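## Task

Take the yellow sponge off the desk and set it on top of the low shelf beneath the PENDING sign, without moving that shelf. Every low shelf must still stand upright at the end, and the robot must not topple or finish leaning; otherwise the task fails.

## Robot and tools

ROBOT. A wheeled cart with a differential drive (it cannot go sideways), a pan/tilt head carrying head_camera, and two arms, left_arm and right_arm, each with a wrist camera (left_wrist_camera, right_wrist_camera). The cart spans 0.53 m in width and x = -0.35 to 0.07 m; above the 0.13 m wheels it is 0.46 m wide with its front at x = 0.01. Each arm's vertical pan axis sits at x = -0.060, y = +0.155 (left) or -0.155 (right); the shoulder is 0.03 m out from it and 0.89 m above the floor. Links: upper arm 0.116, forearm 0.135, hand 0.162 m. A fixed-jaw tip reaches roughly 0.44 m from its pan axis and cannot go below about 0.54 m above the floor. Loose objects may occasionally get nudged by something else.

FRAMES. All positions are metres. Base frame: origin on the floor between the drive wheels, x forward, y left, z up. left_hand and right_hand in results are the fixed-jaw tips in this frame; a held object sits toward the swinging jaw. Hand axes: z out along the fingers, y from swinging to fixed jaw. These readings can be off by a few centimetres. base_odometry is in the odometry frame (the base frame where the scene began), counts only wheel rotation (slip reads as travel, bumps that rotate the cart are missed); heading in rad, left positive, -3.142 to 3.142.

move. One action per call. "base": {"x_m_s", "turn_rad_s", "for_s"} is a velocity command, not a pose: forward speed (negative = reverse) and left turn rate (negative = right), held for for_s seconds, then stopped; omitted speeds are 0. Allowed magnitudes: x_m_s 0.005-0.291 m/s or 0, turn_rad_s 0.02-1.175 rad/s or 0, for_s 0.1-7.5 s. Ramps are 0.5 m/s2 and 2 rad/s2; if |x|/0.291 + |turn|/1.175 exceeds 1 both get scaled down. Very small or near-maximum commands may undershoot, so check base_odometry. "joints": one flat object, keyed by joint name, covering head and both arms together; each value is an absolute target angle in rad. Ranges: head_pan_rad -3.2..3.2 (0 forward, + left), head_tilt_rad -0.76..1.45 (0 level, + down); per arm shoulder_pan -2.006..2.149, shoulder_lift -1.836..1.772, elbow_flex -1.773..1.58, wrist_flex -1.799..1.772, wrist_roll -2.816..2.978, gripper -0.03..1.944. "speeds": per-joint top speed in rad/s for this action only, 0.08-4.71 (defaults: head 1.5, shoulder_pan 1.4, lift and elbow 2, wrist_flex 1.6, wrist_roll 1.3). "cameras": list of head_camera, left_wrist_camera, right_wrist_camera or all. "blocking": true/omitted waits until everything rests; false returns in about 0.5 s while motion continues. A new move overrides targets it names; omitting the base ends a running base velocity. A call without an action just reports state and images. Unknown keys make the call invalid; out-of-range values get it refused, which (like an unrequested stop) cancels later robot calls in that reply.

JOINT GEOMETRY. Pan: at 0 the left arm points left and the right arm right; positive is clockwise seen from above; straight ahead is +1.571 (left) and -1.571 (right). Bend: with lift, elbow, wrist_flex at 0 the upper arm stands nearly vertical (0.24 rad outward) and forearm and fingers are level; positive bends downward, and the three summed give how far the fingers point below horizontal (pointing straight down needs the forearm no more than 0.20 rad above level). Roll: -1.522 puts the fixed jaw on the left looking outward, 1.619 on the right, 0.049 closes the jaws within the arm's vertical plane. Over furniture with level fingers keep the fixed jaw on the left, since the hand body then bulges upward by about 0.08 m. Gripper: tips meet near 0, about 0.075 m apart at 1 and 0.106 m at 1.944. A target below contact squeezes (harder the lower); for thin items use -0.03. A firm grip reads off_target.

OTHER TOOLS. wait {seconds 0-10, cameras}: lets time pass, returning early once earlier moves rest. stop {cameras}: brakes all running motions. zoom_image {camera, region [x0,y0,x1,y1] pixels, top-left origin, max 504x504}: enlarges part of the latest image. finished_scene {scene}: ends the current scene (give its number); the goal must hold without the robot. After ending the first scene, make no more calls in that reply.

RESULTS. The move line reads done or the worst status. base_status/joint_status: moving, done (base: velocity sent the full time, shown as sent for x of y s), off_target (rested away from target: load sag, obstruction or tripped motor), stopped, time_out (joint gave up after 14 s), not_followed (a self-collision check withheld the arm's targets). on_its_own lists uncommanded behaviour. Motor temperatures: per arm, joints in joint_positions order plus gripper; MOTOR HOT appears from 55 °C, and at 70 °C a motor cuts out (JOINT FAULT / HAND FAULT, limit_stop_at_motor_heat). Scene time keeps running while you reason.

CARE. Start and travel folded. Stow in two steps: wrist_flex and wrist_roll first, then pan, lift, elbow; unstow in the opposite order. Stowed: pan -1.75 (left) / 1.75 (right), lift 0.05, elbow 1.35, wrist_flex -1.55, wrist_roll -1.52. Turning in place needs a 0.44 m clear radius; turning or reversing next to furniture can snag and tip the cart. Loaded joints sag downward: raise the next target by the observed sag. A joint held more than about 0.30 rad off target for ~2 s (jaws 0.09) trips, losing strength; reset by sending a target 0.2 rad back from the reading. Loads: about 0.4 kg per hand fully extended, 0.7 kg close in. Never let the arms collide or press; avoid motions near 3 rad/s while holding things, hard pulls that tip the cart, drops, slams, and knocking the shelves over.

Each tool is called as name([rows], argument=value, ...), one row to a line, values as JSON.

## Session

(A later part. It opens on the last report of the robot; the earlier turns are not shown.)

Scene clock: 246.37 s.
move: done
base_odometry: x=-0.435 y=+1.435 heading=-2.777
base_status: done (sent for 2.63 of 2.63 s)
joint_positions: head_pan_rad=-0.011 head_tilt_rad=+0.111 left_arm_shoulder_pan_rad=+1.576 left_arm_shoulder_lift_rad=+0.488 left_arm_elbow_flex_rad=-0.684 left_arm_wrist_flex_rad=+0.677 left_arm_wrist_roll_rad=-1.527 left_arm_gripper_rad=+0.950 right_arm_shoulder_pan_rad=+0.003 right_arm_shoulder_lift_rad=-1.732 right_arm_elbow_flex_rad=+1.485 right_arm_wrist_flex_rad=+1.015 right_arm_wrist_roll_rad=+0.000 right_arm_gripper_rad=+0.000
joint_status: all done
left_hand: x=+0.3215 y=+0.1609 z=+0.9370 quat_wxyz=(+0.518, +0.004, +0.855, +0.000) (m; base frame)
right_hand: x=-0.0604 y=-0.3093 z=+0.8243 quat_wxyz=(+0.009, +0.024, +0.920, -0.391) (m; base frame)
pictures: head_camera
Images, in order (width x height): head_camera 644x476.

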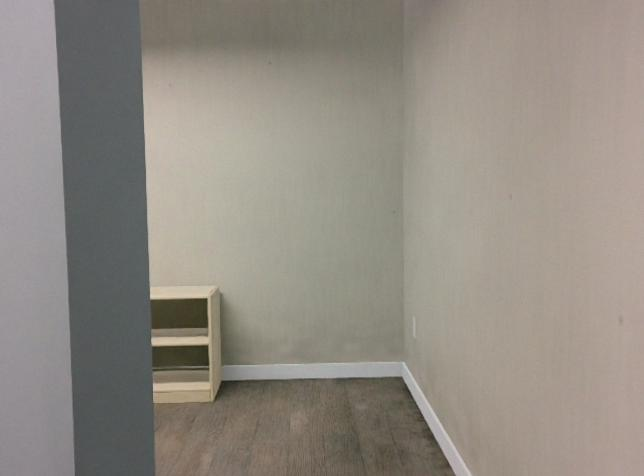

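move(base={"turn_rad_s":-0.3,"for_s":0.65})

move(base={"x_m_s":0.2,"for_s":1.6})

move(base={"turn_rad_s":0.3,"for_s":0.68}, joints={"head_pan_rad":0.0,"head_tilt_rad":0.5}, cameras=["head_camera"])

Scene clock: 262.03 s.
move: done
base_odometry: x=-0.435 y=+1.435 heading=-2.978
base_status: done (sent for 0.67 of 0.67 s)
joint_positions: head_pan_rad=-0.011 head_tilt_rad=+0.111 left_arm_shoulder_pan_rad=+1.568 left_arm_shoulder_lift_rad=+0.488 left_arm_elbow_flex_rad=-0.684 left_arm_wrist_flex_rad=+0.677 left_arm_wrist_roll_rad=-1.527 left_arm_gripper_rad=+0.950 right_arm_shoulder_pan_rad=+0.000 right_arm_shoulder_lift_rad=-1.732 right_arm_elbow_flex_rad=+1.485 right_arm_wrist_flex_rad=+1.015 right_arm_wrist_roll_rad=+0.000 right_arm_gripper_rad=+0.000
joint_status: not commanded
left_hand: x=+0.3214 y=+0.1638 z=+0.9370 quat_wxyz=(+0.518, +0.001, +0.855, +0.002) (m; base frame)
right_hand: x=-0.0599 y=-0.3093 z=+0.8243 quat_wxyz=(+0.010, +0.022, +0.920, -0.391) (m; base frame)
pictures: none

Scene clock: 264.63 s.
move: done
base_odometry: x=-0.752 y=+1.384 heading=-2.979
base_status: done (sent for 1.6 of 1.6 s)
joint_positions: head_pan_rad=-0.011 head_tilt_rad=+0.110 left_arm_shoulder_pan_rad=+1.568 left_arm_shoulder_lift_rad=+0.487 left_arm_elbow_flex_rad=-0.684 left_arm_wrist_flex_rad=+0.677 left_arm_wrist_roll_rad=-1.527 left_arm_gripper_rad=+0.950 right_arm_shoulder_pan_rad=+0.001 right_arm_shoulder_lift_rad=-1.732 right_arm_elbow_flex_rad=+1.485 right_arm_wrist_flex_rad=+1.015 right_arm_wrist_roll_rad=+0.000 right_arm_gripper_rad=+0.000
joint_status: not commanded
left_hand: x=+0.3214 y=+0.1638 z=+0.9376 quat_wxyz=(+0.519, +0.001, +0.855, +0.002) (m; base frame)
right_hand: x=-0.0602 y=-0.3093 z=+0.8243 quat_wxyz=(+0.009, +0.023, +0.920, -0.391) (m; base frame)
pictures: none

Scene clock: 265.93 s.
move: done
base_odometry: x=-0.752 y=+1.384 heading=-2.776
base_status: done (sent for 0.67 of 0.67 s)
joint_positions: head_pan_rad=-0.011 head_tilt_rad=+0.493 left_arm_shoulder_pan_rad=+1.574 left_arm_shoulder_lift_rad=+0.487 left_arm_elbow_flex_rad=-0.684 left_arm_wrist_flex_rad=+0.677 left_arm_wrist_roll_rad=-1.527 left_arm_gripper_rad=+0.950 right_arm_shoulder_pan_rad=+0.000 right_arm_shoulder_lift_rad=-1.732 right_arm_elbow_flex_rad=+1.485 right_arm_wrist_flex_rad=+1.015 right_arm_wrist_roll_rad=+0.000 right_arm_gripper_rad=+0.000
joint_status: all done
left_hand: x=+0.3214 y=+0.1615 z=+0.9376 quat_wxyz=(+0.519, +0.003, +0.855, +0.000) (m; base frame)
right_hand: x=-0.0599 y=-0.3093 z=+0.8243 quat_wxyz=(+0.010, +0.022, +0.920, -0.391) (m; base frame)
pictures: head_camera
Images, in order (width x height): head_camera 644x476.

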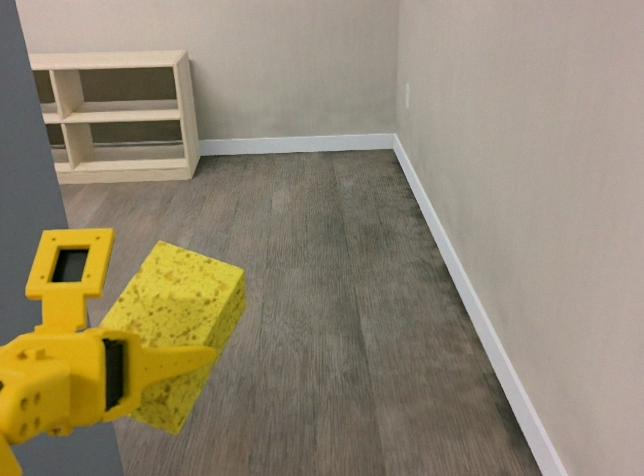

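move(base={"x_m_s":0.25,"for_s":5}, joints={"head_pan_rad":0.5,"head_tilt_rad":0.05}, cameras=["head_camera"])

move(joints={"head_pan_rad":1.4}, cameras=["head_camera"])

Scene clock: 290.90 s.
move: done
base_odometry: x=-1.920 y=+0.939 heading=-2.779
base_status: done (sent for 5 of 5 s)
joint_positions: head_pan_rad=+0.489 head_tilt_rad=+0.061 left_arm_shoulder_pan_rad=+1.574 left_arm_shoulder_lift_rad=+0.487 left_arm_elbow_flex_rad=-0.684 left_arm_wrist_flex_rad=+0.677 left_arm_wrist_roll_rad=-1.527 left_arm_gripper_rad=+0.950 right_arm_shoulder_pan_rad=+0.003 right_arm_shoulder_lift_rad=-1.732 right_arm_elbow_flex_rad=+1.485 right_arm_wrist_flex_rad=+1.015 right_arm_wrist_roll_rad=+0.000 right_arm_gripper_rad=+0.000
joint_status: all done
left_hand: x=+0.3214 y=+0.1615 z=+0.9376 quat_wxyz=(+0.519, +0.003, +0.855, +0.000) (m; base frame)
right_hand: x=-0.0604 y=-0.3093 z=+0.8243 quat_wxyz=(+0.009, +0.024, +0.920, -0.391) (m; base frame)
pictures: head_camera
Images, in order (width x height): head_camera 644x476.

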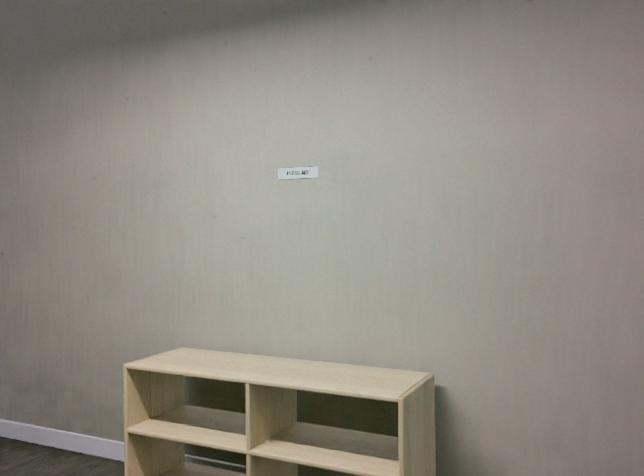

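Scene clock: 292.30 s.
move: done
base_odometry: x=-1.920 y=+0.939 heading=-2.779
base_status: not commanded
joint_positions: head_pan_rad=+1.390 head_tilt_rad=+0.061 left_arm_shoulder_pan_rad=+1.574 left_arm_shoulder_lift_rad=+0.487 left_arm_elbow_flex_rad=-0.684 left_arm_wrist_flex_rad=+0.677 left_arm_wrist_roll_rad=-1.527 left_arm_gripper_rad=+0.950 right_arm_shoulder_pan_rad=+0.003 right_arm_shoulder_lift_rad=-1.732 right_arm_elbow_flex_rad=+1.485 right_arm_wrist_flex_rad=+1.015 right_arm_wrist_roll_rad=+0.000 right_arm_gripper_rad=+0.000
joint_status: all done
left_hand: x=+0.3214 y=+0.1615 z=+0.9376 quat_wxyz=(+0.519, +0.003, +0.855, +0.000) (m; base frame)
right_hand: x=-0.0604 y=-0.3093 z=+0.8243 quat_wxyz=(+0.009, +0.024, +0.920, -0.391) (m; base frame)
pictures: head_camera
Images, in order (width x height): head_camera 644x476.

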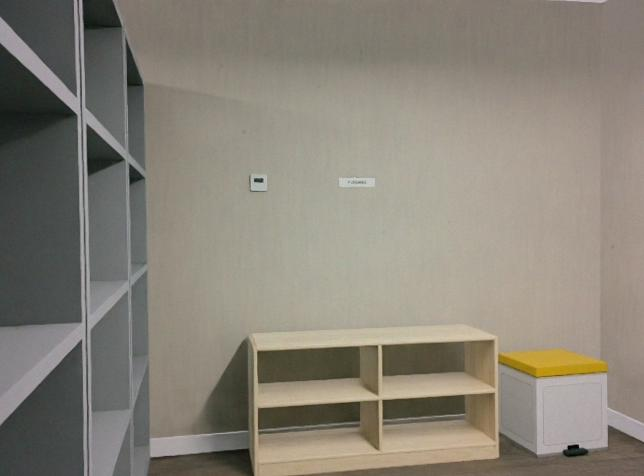

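Two shelves here; zoom the signs.

zoom_image(camera="head_camera", region=[330, 170, 386, 196])

move(joints={"head_pan_rad":0.5}, cameras=["head_camera"])

zoom_image(camera="head_camera", region=[270, 160, 326, 186])

Scaled by 9.000.

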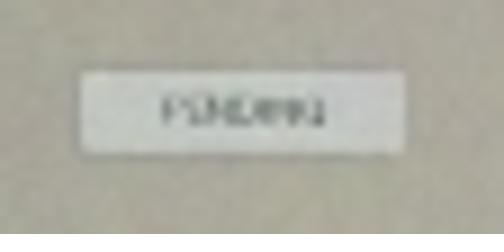

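Scene clock: 299.03 s.
move: done
base_odometry: x=-1.920 y=+0.939 heading=-2.779
base_status: not commanded
joint_positions: head_pan_rad=+0.509 head_tilt_rad=+0.061 left_arm_shoulder_pan_rad=+1.574 left_arm_shoulder_lift_rad=+0.487 left_arm_elbow_flex_rad=-0.684 left_arm_wrist_flex_rad=+0.677 left_arm_wrist_roll_rad=-1.527 left_arm_gripper_rad=+0.950 right_arm_shoulder_pan_rad=+0.003 right_arm_shoulder_lift_rad=-1.732 right_arm_elbow_flex_rad=+1.485 right_arm_wrist_flex_rad=+1.015 right_arm_wrist_roll_rad=+0.000 right_arm_gripper_rad=+0.000
joint_status: all done
left_hand: x=+0.3214 y=+0.1615 z=+0.9376 quat_wxyz=(+0.519, +0.003, +0.855, +0.000) (m; base frame)
right_hand: x=-0.0604 y=-0.3093 z=+0.8243 quat_wxyz=(+0.009, +0.024, +0.920, -0.391) (m; base frame)
pictures: head_camera
Images, in order (width x height): head_camera 644x476.

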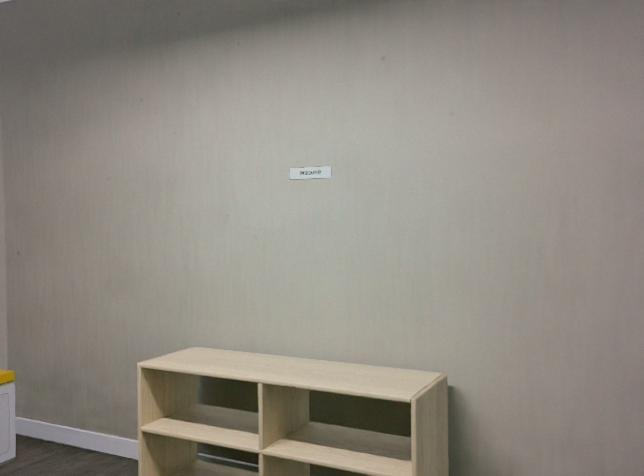

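Scaled by 9.000.

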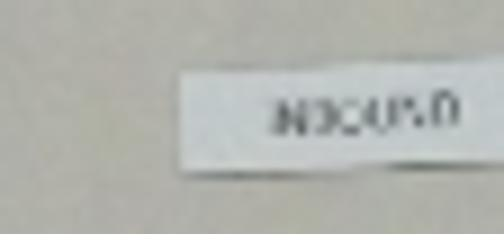

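move(base={"x_m_s":0.16,"turn_rad_s":0.16,"for_s":3.75})

move(base={"x_m_s":0.2,"for_s":1.4})

move(base={"turn_rad_s":0.5,"for_s":1.96}, joints={"head_pan_rad":0.0,"head_tilt_rad":0.3}, cameras=["head_camera"])

Scene clock: 318.90 s.
move: done
base_odometry: x=-2.379 y=+0.562 heading=-2.174
base_status: done (sent for 3.77 of 3.77 s)
joint_positions: head_pan_rad=+0.509 head_tilt_rad=+0.061 left_arm_shoulder_pan_rad=+1.569 left_arm_shoulder_lift_rad=+0.487 left_arm_elbow_flex_rad=-0.684 left_arm_wrist_flex_rad=+0.677 left_arm_wrist_roll_rad=-1.527 left_arm_gripper_rad=+0.950 right_arm_shoulder_pan_rad=+0.003 right_arm_shoulder_lift_rad=-1.732 right_arm_elbow_flex_rad=+1.485 right_arm_wrist_flex_rad=+1.015 right_arm_wrist_roll_rad=+0.000 right_arm_gripper_rad=+0.000
joint_status: not commanded
left_hand: x=+0.3214 y=+0.1633 z=+0.9376 quat_wxyz=(+0.519, +0.002, +0.855, +0.002) (m; base frame)
right_hand: x=-0.0604 y=-0.3093 z=+0.8243 quat_wxyz=(+0.009, +0.024, +0.920, -0.391) (m; base frame)
pictures: none

Scene clock: 321.30 s.
move: done
base_odometry: x=-2.537 y=+0.332 heading=-2.174
base_status: done (sent for 1.4 of 1.4 s)
joint_positions: head_pan_rad=+0.509 head_tilt_rad=+0.061 left_arm_shoulder_pan_rad=+1.569 left_arm_shoulder_lift_rad=+0.487 left_arm_elbow_flex_rad=-0.684 left_arm_wrist_flex_rad=+0.677 left_arm_wrist_roll_rad=-1.527 left_arm_gripper_rad=+0.950 right_arm_shoulder_pan_rad=+0.003 right_arm_shoulder_lift_rad=-1.732 right_arm_elbow_flex_rad=+1.485 right_arm_wrist_flex_rad=+1.015 right_arm_wrist_roll_rad=+0.000 right_arm_gripper_rad=+0.000
joint_status: not commanded
left_hand: x=+0.3214 y=+0.1633 z=+0.9376 quat_wxyz=(+0.519, +0.002, +0.855, +0.002) (m; base frame)
right_hand: x=-0.0604 y=-0.3093 z=+0.8243 quat_wxyz=(+0.009, +0.024, +0.920, -0.391) (m; base frame)
pictures: none

Scene clock: 323.90 s.
move: done
base_odometry: x=-2.537 y=+0.332 heading=-1.191
base_status: done (sent for 1.97 of 1.97 s)
joint_positions: head_pan_rad=+0.009 head_tilt_rad=+0.292 left_arm_shoulder_pan_rad=+1.569 left_arm_shoulder_lift_rad=+0.487 left_arm_elbow_flex_rad=-0.684 left_arm_wrist_flex_rad=+0.677 left_arm_wrist_roll_rad=-1.527 left_arm_gripper_rad=+0.950 right_arm_shoulder_pan_rad=-0.002 right_arm_shoulder_lift_rad=-1.732 right_arm_elbow_flex_rad=+1.485 right_arm_wrist_flex_rad=+1.015 right_arm_wrist_roll_rad=+0.000 right_arm_gripper_rad=+0.000
joint_status: all done
left_hand: x=+0.3214 y=+0.1633 z=+0.9376 quat_wxyz=(+0.519, +0.002, +0.855, +0.002) (m; base frame)
right_hand: x=-0.0597 y=-0.3093 z=+0.8243 quat_wxyz=(+0.010, +0.021, +0.920, -0.390) (m; base frame)
pictures: head_camera
Images, in order (width x height): head_camera 644x476.

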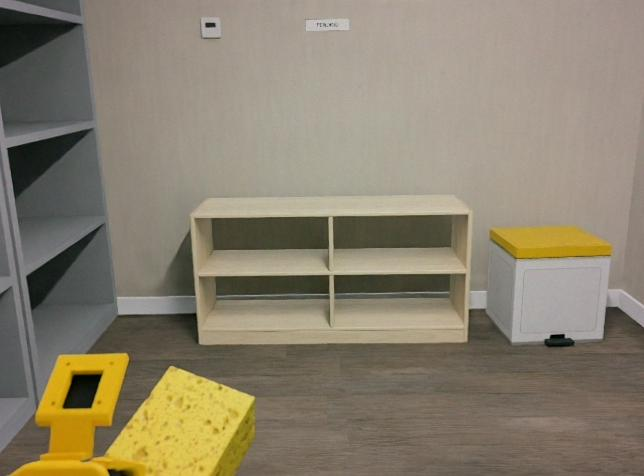

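move(base={"x_m_s":0.28,"for_s":7.14}, joints={"head_tilt_rad":0.9}, cameras=["head_camera"])

Scene clock: 340.07 s.
move: done
base_odometry: x=-1.796 y=-1.522 heading=-1.190
base_status: done (sent for 7.13 of 7.13 s)
joint_positions: head_pan_rad=+0.009 head_tilt_rad=+0.894 left_arm_shoulder_pan_rad=+1.569 left_arm_shoulder_lift_rad=+0.487 left_arm_elbow_flex_rad=-0.684 left_arm_wrist_flex_rad=+0.677 left_arm_wrist_roll_rad=-1.527 left_arm_gripper_rad=+0.950 right_arm_shoulder_pan_rad=+0.004 right_arm_shoulder_lift_rad=-1.732 right_arm_elbow_flex_rad=+1.485 right_arm_wrist_flex_rad=+1.015 right_arm_wrist_roll_rad=+0.000 right_arm_gripper_rad=+0.000
joint_status: all done
left_hand: x=+0.3214 y=+0.1633 z=+0.9376 quat_wxyz=(+0.519, +0.002, +0.855, +0.002) (m; base frame)
right_hand: x=-0.0607 y=-0.3093 z=+0.8243 quat_wxyz=(+0.009, +0.024, +0.920, -0.391) (m; base frame)
pictures: head_camera
Images, in order (width x height): head_camera 644x476.

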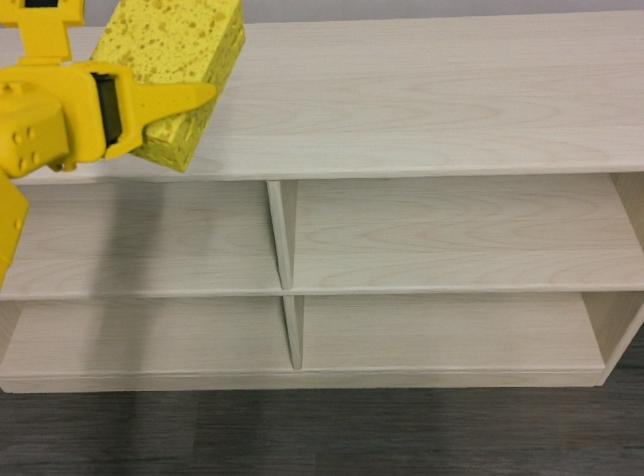

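move(base={"turn_rad_s":0.05,"for_s":0.45})

move(base={"x_m_s":0.15,"for_s":2.93}, joints={"head_tilt_rad":1.4}, cameras=["head_camera"])

Scene clock: 349.57 s.
move: done
base_odometry: x=-1.796 y=-1.522 heading=-1.174
base_status: done (sent for 0.47 of 0.47 s)
joint_positions: head_pan_rad=+0.009 head_tilt_rad=+0.894 left_arm_shoulder_pan_rad=+1.571 left_arm_shoulder_lift_rad=+0.487 left_arm_elbow_flex_rad=-0.684 left_arm_wrist_flex_rad=+0.677 left_arm_wrist_roll_rad=-1.527 left_arm_gripper_rad=+0.950 right_arm_shoulder_pan_rad=+0.003 right_arm_shoulder_lift_rad=-1.732 right_arm_elbow_flex_rad=+1.485 right_arm_wrist_flex_rad=+1.015 right_arm_wrist_roll_rad=+0.000 right_arm_gripper_rad=+0.000
joint_status: not commanded
left_hand: x=+0.3214 y=+0.1627 z=+0.9376 quat_wxyz=(+0.519, +0.002, +0.855, +0.001) (m; base frame)
right_hand: x=-0.0604 y=-0.3093 z=+0.8243 quat_wxyz=(+0.009, +0.024, +0.920, -0.391) (m; base frame)
pictures: none

Scene clock: 353.33 s.
move: done
base_odometry: x=-1.623 y=-1.926 heading=-1.167
base_status: done (sent for 2.93 of 2.93 s)
joint_positions: head_pan_rad=+0.009 head_tilt_rad=+1.395 left_arm_shoulder_pan_rad=+1.569 left_arm_shoulder_lift_rad=+0.487 left_arm_elbow_flex_rad=-0.684 left_arm_wrist_flex_rad=+0.677 left_arm_wrist_roll_rad=-1.527 left_arm_gripper_rad=+0.950 right_arm_shoulder_pan_rad=+0.000 right_arm_shoulder_lift_rad=-1.732 right_arm_elbow_flex_rad=+1.485 right_arm_wrist_flex_rad=+1.015 right_arm_wrist_roll_rad=+0.000 right_arm_gripper_rad=+0.000
joint_status: all done
left_hand: x=+0.3214 y=+0.1633 z=+0.9376 quat_wxyz=(+0.519, +0.002, +0.855, +0.002) (m; base frame)
right_hand: x=-0.0599 y=-0.3093 z=+0.8243 quat_wxyz=(+0.010, +0.022, +0.920, -0.391) (m; base frame)
pictures: head_camera
Images, in order (width x height): head_camera 644x476.

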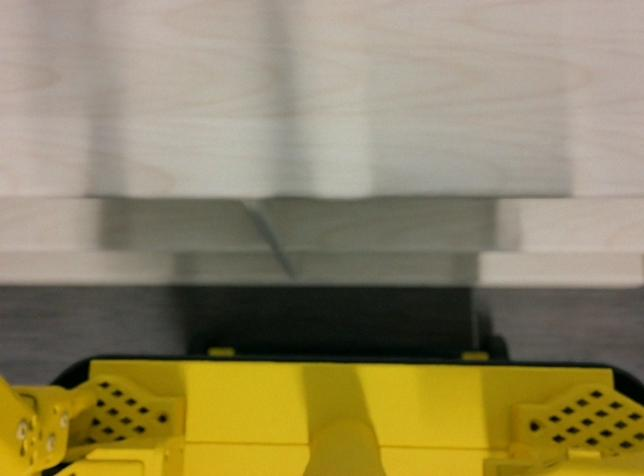

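move(base={"x_m_s":0.05,"for_s":0.6}, joints={"left_arm_shoulder_lift_rad":1.5,"left_arm_elbow_flex_rad":-0.34,"left_arm_wrist_flex_rad":-0.28,"head_tilt_rad":0.9}, speeds={"left_arm_shoulder_lift_rad":0.6,"left_arm_elbow_flex_rad":0.2,"left_arm_wrist_flex_rad":0.56}, cameras=["head_camera"])

Scene clock: 366.03 s.
move: done
base_odometry: x=-1.611 y=-1.954 heading=-1.167
base_status: done (sent for 0.6 of 0.6 s)
joint_positions: head_pan_rad=+0.009 head_tilt_rad=+0.914 left_arm_shoulder_pan_rad=+1.568 left_arm_shoulder_lift_rad=+1.476 left_arm_elbow_flex_rad=-0.349 left_arm_wrist_flex_rad=-0.279 left_arm_wrist_roll_rad=-1.518 left_arm_gripper_rad=+0.950 right_arm_shoulder_pan_rad=+0.000 right_arm_shoulder_lift_rad=-1.732 right_arm_elbow_flex_rad=+1.485 right_arm_wrist_flex_rad=+1.015 right_arm_wrist_roll_rad=+0.000 right_arm_gripper_rad=+0.000
joint_status: all done
left_hand: x=+0.2537 y=+0.1636 z=+0.6366 quat_wxyz=(+0.353, -0.003, +0.935, +0.000) (m; base frame)
right_hand: x=-0.0599 y=-0.3093 z=+0.8243 quat_wxyz=(+0.010, +0.022, +0.920, -0.391) (m; base frame)
pictures: head_camera
Images, in order (width x height): head_camera 644x476.

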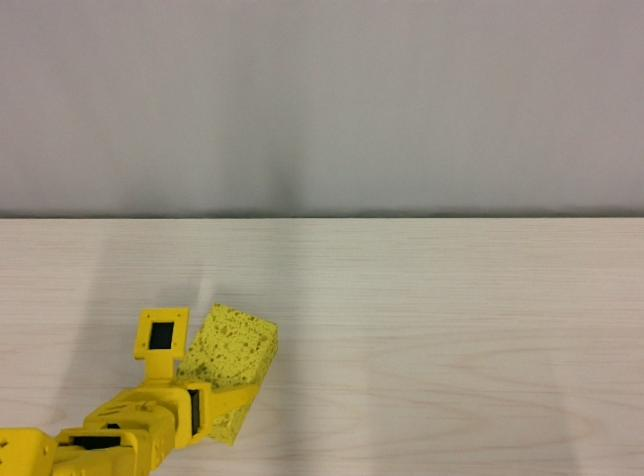

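move(joints={"left_arm_shoulder_lift_rad":1.69,"left_arm_elbow_flex_rad":-0.27,"left_arm_wrist_flex_rad":-0.53}, speeds={"left_arm_shoulder_lift_rad":0.15,"left_arm_elbow_flex_rad":0.08,"left_arm_wrist_flex_rad":0.17}, cameras=["head_camera"])

Scene clock: 374.70 s.
move: off_target
base_odometry: x=-1.611 y=-1.954 heading=-1.167
base_status: not commanded
joint_positions: head_pan_rad=+0.009 head_tilt_rad=+0.914 left_arm_shoulder_pan_rad=+1.566 left_arm_shoulder_lift_rad=+1.574 left_arm_elbow_flex_rad=-0.331 left_arm_wrist_flex_rad=-0.547 left_arm_wrist_roll_rad=-1.518 left_arm_gripper_rad=+0.950 right_arm_shoulder_pan_rad=+0.000 right_arm_shoulder_lift_rad=-1.732 right_arm_elbow_flex_rad=+1.485 right_arm_wrist_flex_rad=+1.015 right_arm_wrist_roll_rad=+0.000 right_arm_gripper_rad=+0.000
joint_status: left_arm_shoulder_lift_rad off_target (ended at +1.575, target +1.690); the others done
left_hand: x=+0.2541 y=+0.1641 z=+0.6363 quat_wxyz=(+0.423, -0.004, +0.906, +0.000) (m; base frame)
right_hand: x=-0.0599 y=-0.3093 z=+0.8243 quat_wxyz=(+0.010, +0.022, +0.920, -0.391) (m; base frame)
pictures: head_camera
Images, in order (width x height): head_camera 644x476.

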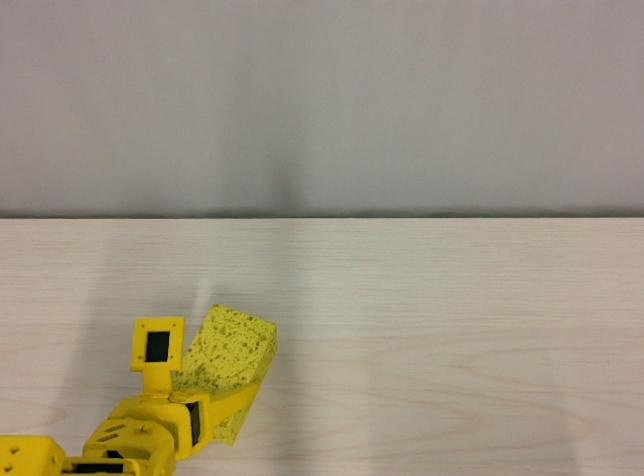

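Contact. Relax and release.

move(joints={"left_arm_shoulder_lift_rad":1.59,"left_arm_elbow_flex_rad":-0.32})

move(joints={"left_arm_gripper_rad":1.8})

move(joints={"left_arm_shoulder_lift_rad":1.15}, speeds={"left_arm_shoulder_lift_rad":0.5}, cameras=["head_camera"])

Scene clock: 380.33 s.
move: done
base_odometry: x=-1.611 y=-1.954 heading=-1.167
base_status: not commanded
joint_positions: head_pan_rad=+0.009 head_tilt_rad=+0.914 left_arm_shoulder_pan_rad=+1.566 left_arm_shoulder_lift_rad=+1.571 left_arm_elbow_flex_rad=-0.334 left_arm_wrist_flex_rad=-0.547 left_arm_wrist_roll_rad=-1.518 left_arm_gripper_rad=+0.950 right_arm_shoulder_pan_rad=+0.000 right_arm_shoulder_lift_rad=-1.732 right_arm_elbow_flex_rad=+1.485 right_arm_wrist_flex_rad=+1.015 right_arm_wrist_roll_rad=+0.000 right_arm_gripper_rad=+0.000
joint_status: all done
left_hand: x=+0.2556 y=+0.1641 z=+0.6377 quat_wxyz=(+0.426, -0.004, +0.905, +0.000) (m; base frame)
right_hand: x=-0.0599 y=-0.3093 z=+0.8243 quat_wxyz=(+0.010, +0.022, +0.920, -0.391) (m; base frame)
pictures: none

Scene clock: 381.30 s.
move: done
base_odometry: x=-1.611 y=-1.954 heading=-1.167
base_status: not commanded
joint_positions: head_pan_rad=+0.009 head_tilt_rad=+0.914 left_arm_shoulder_pan_rad=+1.568 left_arm_shoulder_lift_rad=+1.597 left_arm_elbow_flex_rad=-0.320 left_arm_wrist_flex_rad=-0.532 left_arm_wrist_roll_rad=-1.518 left_arm_gripper_rad=+1.792 right_arm_shoulder_pan_rad=+0.000 right_arm_shoulder_lift_rad=-1.732 right_arm_elbow_flex_rad=+1.485 right_arm_wrist_flex_rad=+1.015 right_arm_wrist_roll_rad=+0.000 right_arm_gripper_rad=+0.000
joint_status: all done
left_hand: x=+0.2439 y=+0.1636 z=+0.6263 quat_wxyz=(+0.401, -0.003, +0.916, +0.000) (m; base frame)
right_hand: x=-0.0599 y=-0.3093 z=+0.8243 quat_wxyz=(+0.010, +0.022, +0.920, -0.391) (m; base frame)
pictures: none

Scene clock: 382.70 s.
move: done
base_odometry: x=-1.611 y=-1.954 heading=-1.167
base_status: not commanded
joint_positions: head_pan_rad=+0.009 head_tilt_rad=+0.914 left_arm_shoulder_pan_rad=+1.568 left_arm_shoulder_lift_rad=+1.217 left_arm_elbow_flex_rad=-0.319 left_arm_wrist_flex_rad=-0.532 left_arm_wrist_roll_rad=-1.518 left_arm_gripper_rad=+1.792 right_arm_shoulder_pan_rad=+0.000 right_arm_shoulder_lift_rad=-1.732 right_arm_elbow_flex_rad=+1.485 right_arm_wrist_flex_rad=+1.015 right_arm_wrist_roll_rad=+0.000 right_arm_gripper_rad=+0.000
joint_status: all done
left_hand: x=+0.3235 y=+0.1638 z=+0.7466 quat_wxyz=(+0.566, -0.003, +0.824, +0.000) (m; base frame)
right_hand: x=-0.0599 y=-0.3093 z=+0.8243 quat_wxyz=(+0.010, +0.022, +0.920, -0.391) (m; base frame)
pictures: head_camera
Images, in order (width x height): head_camera 644x476.

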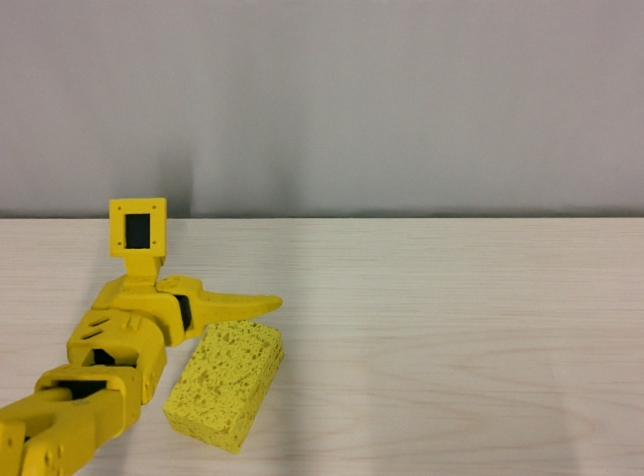

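Sponge rests on the shelf, arm clear.

finished_scene(scene=3)

The scene is finished: the task was done.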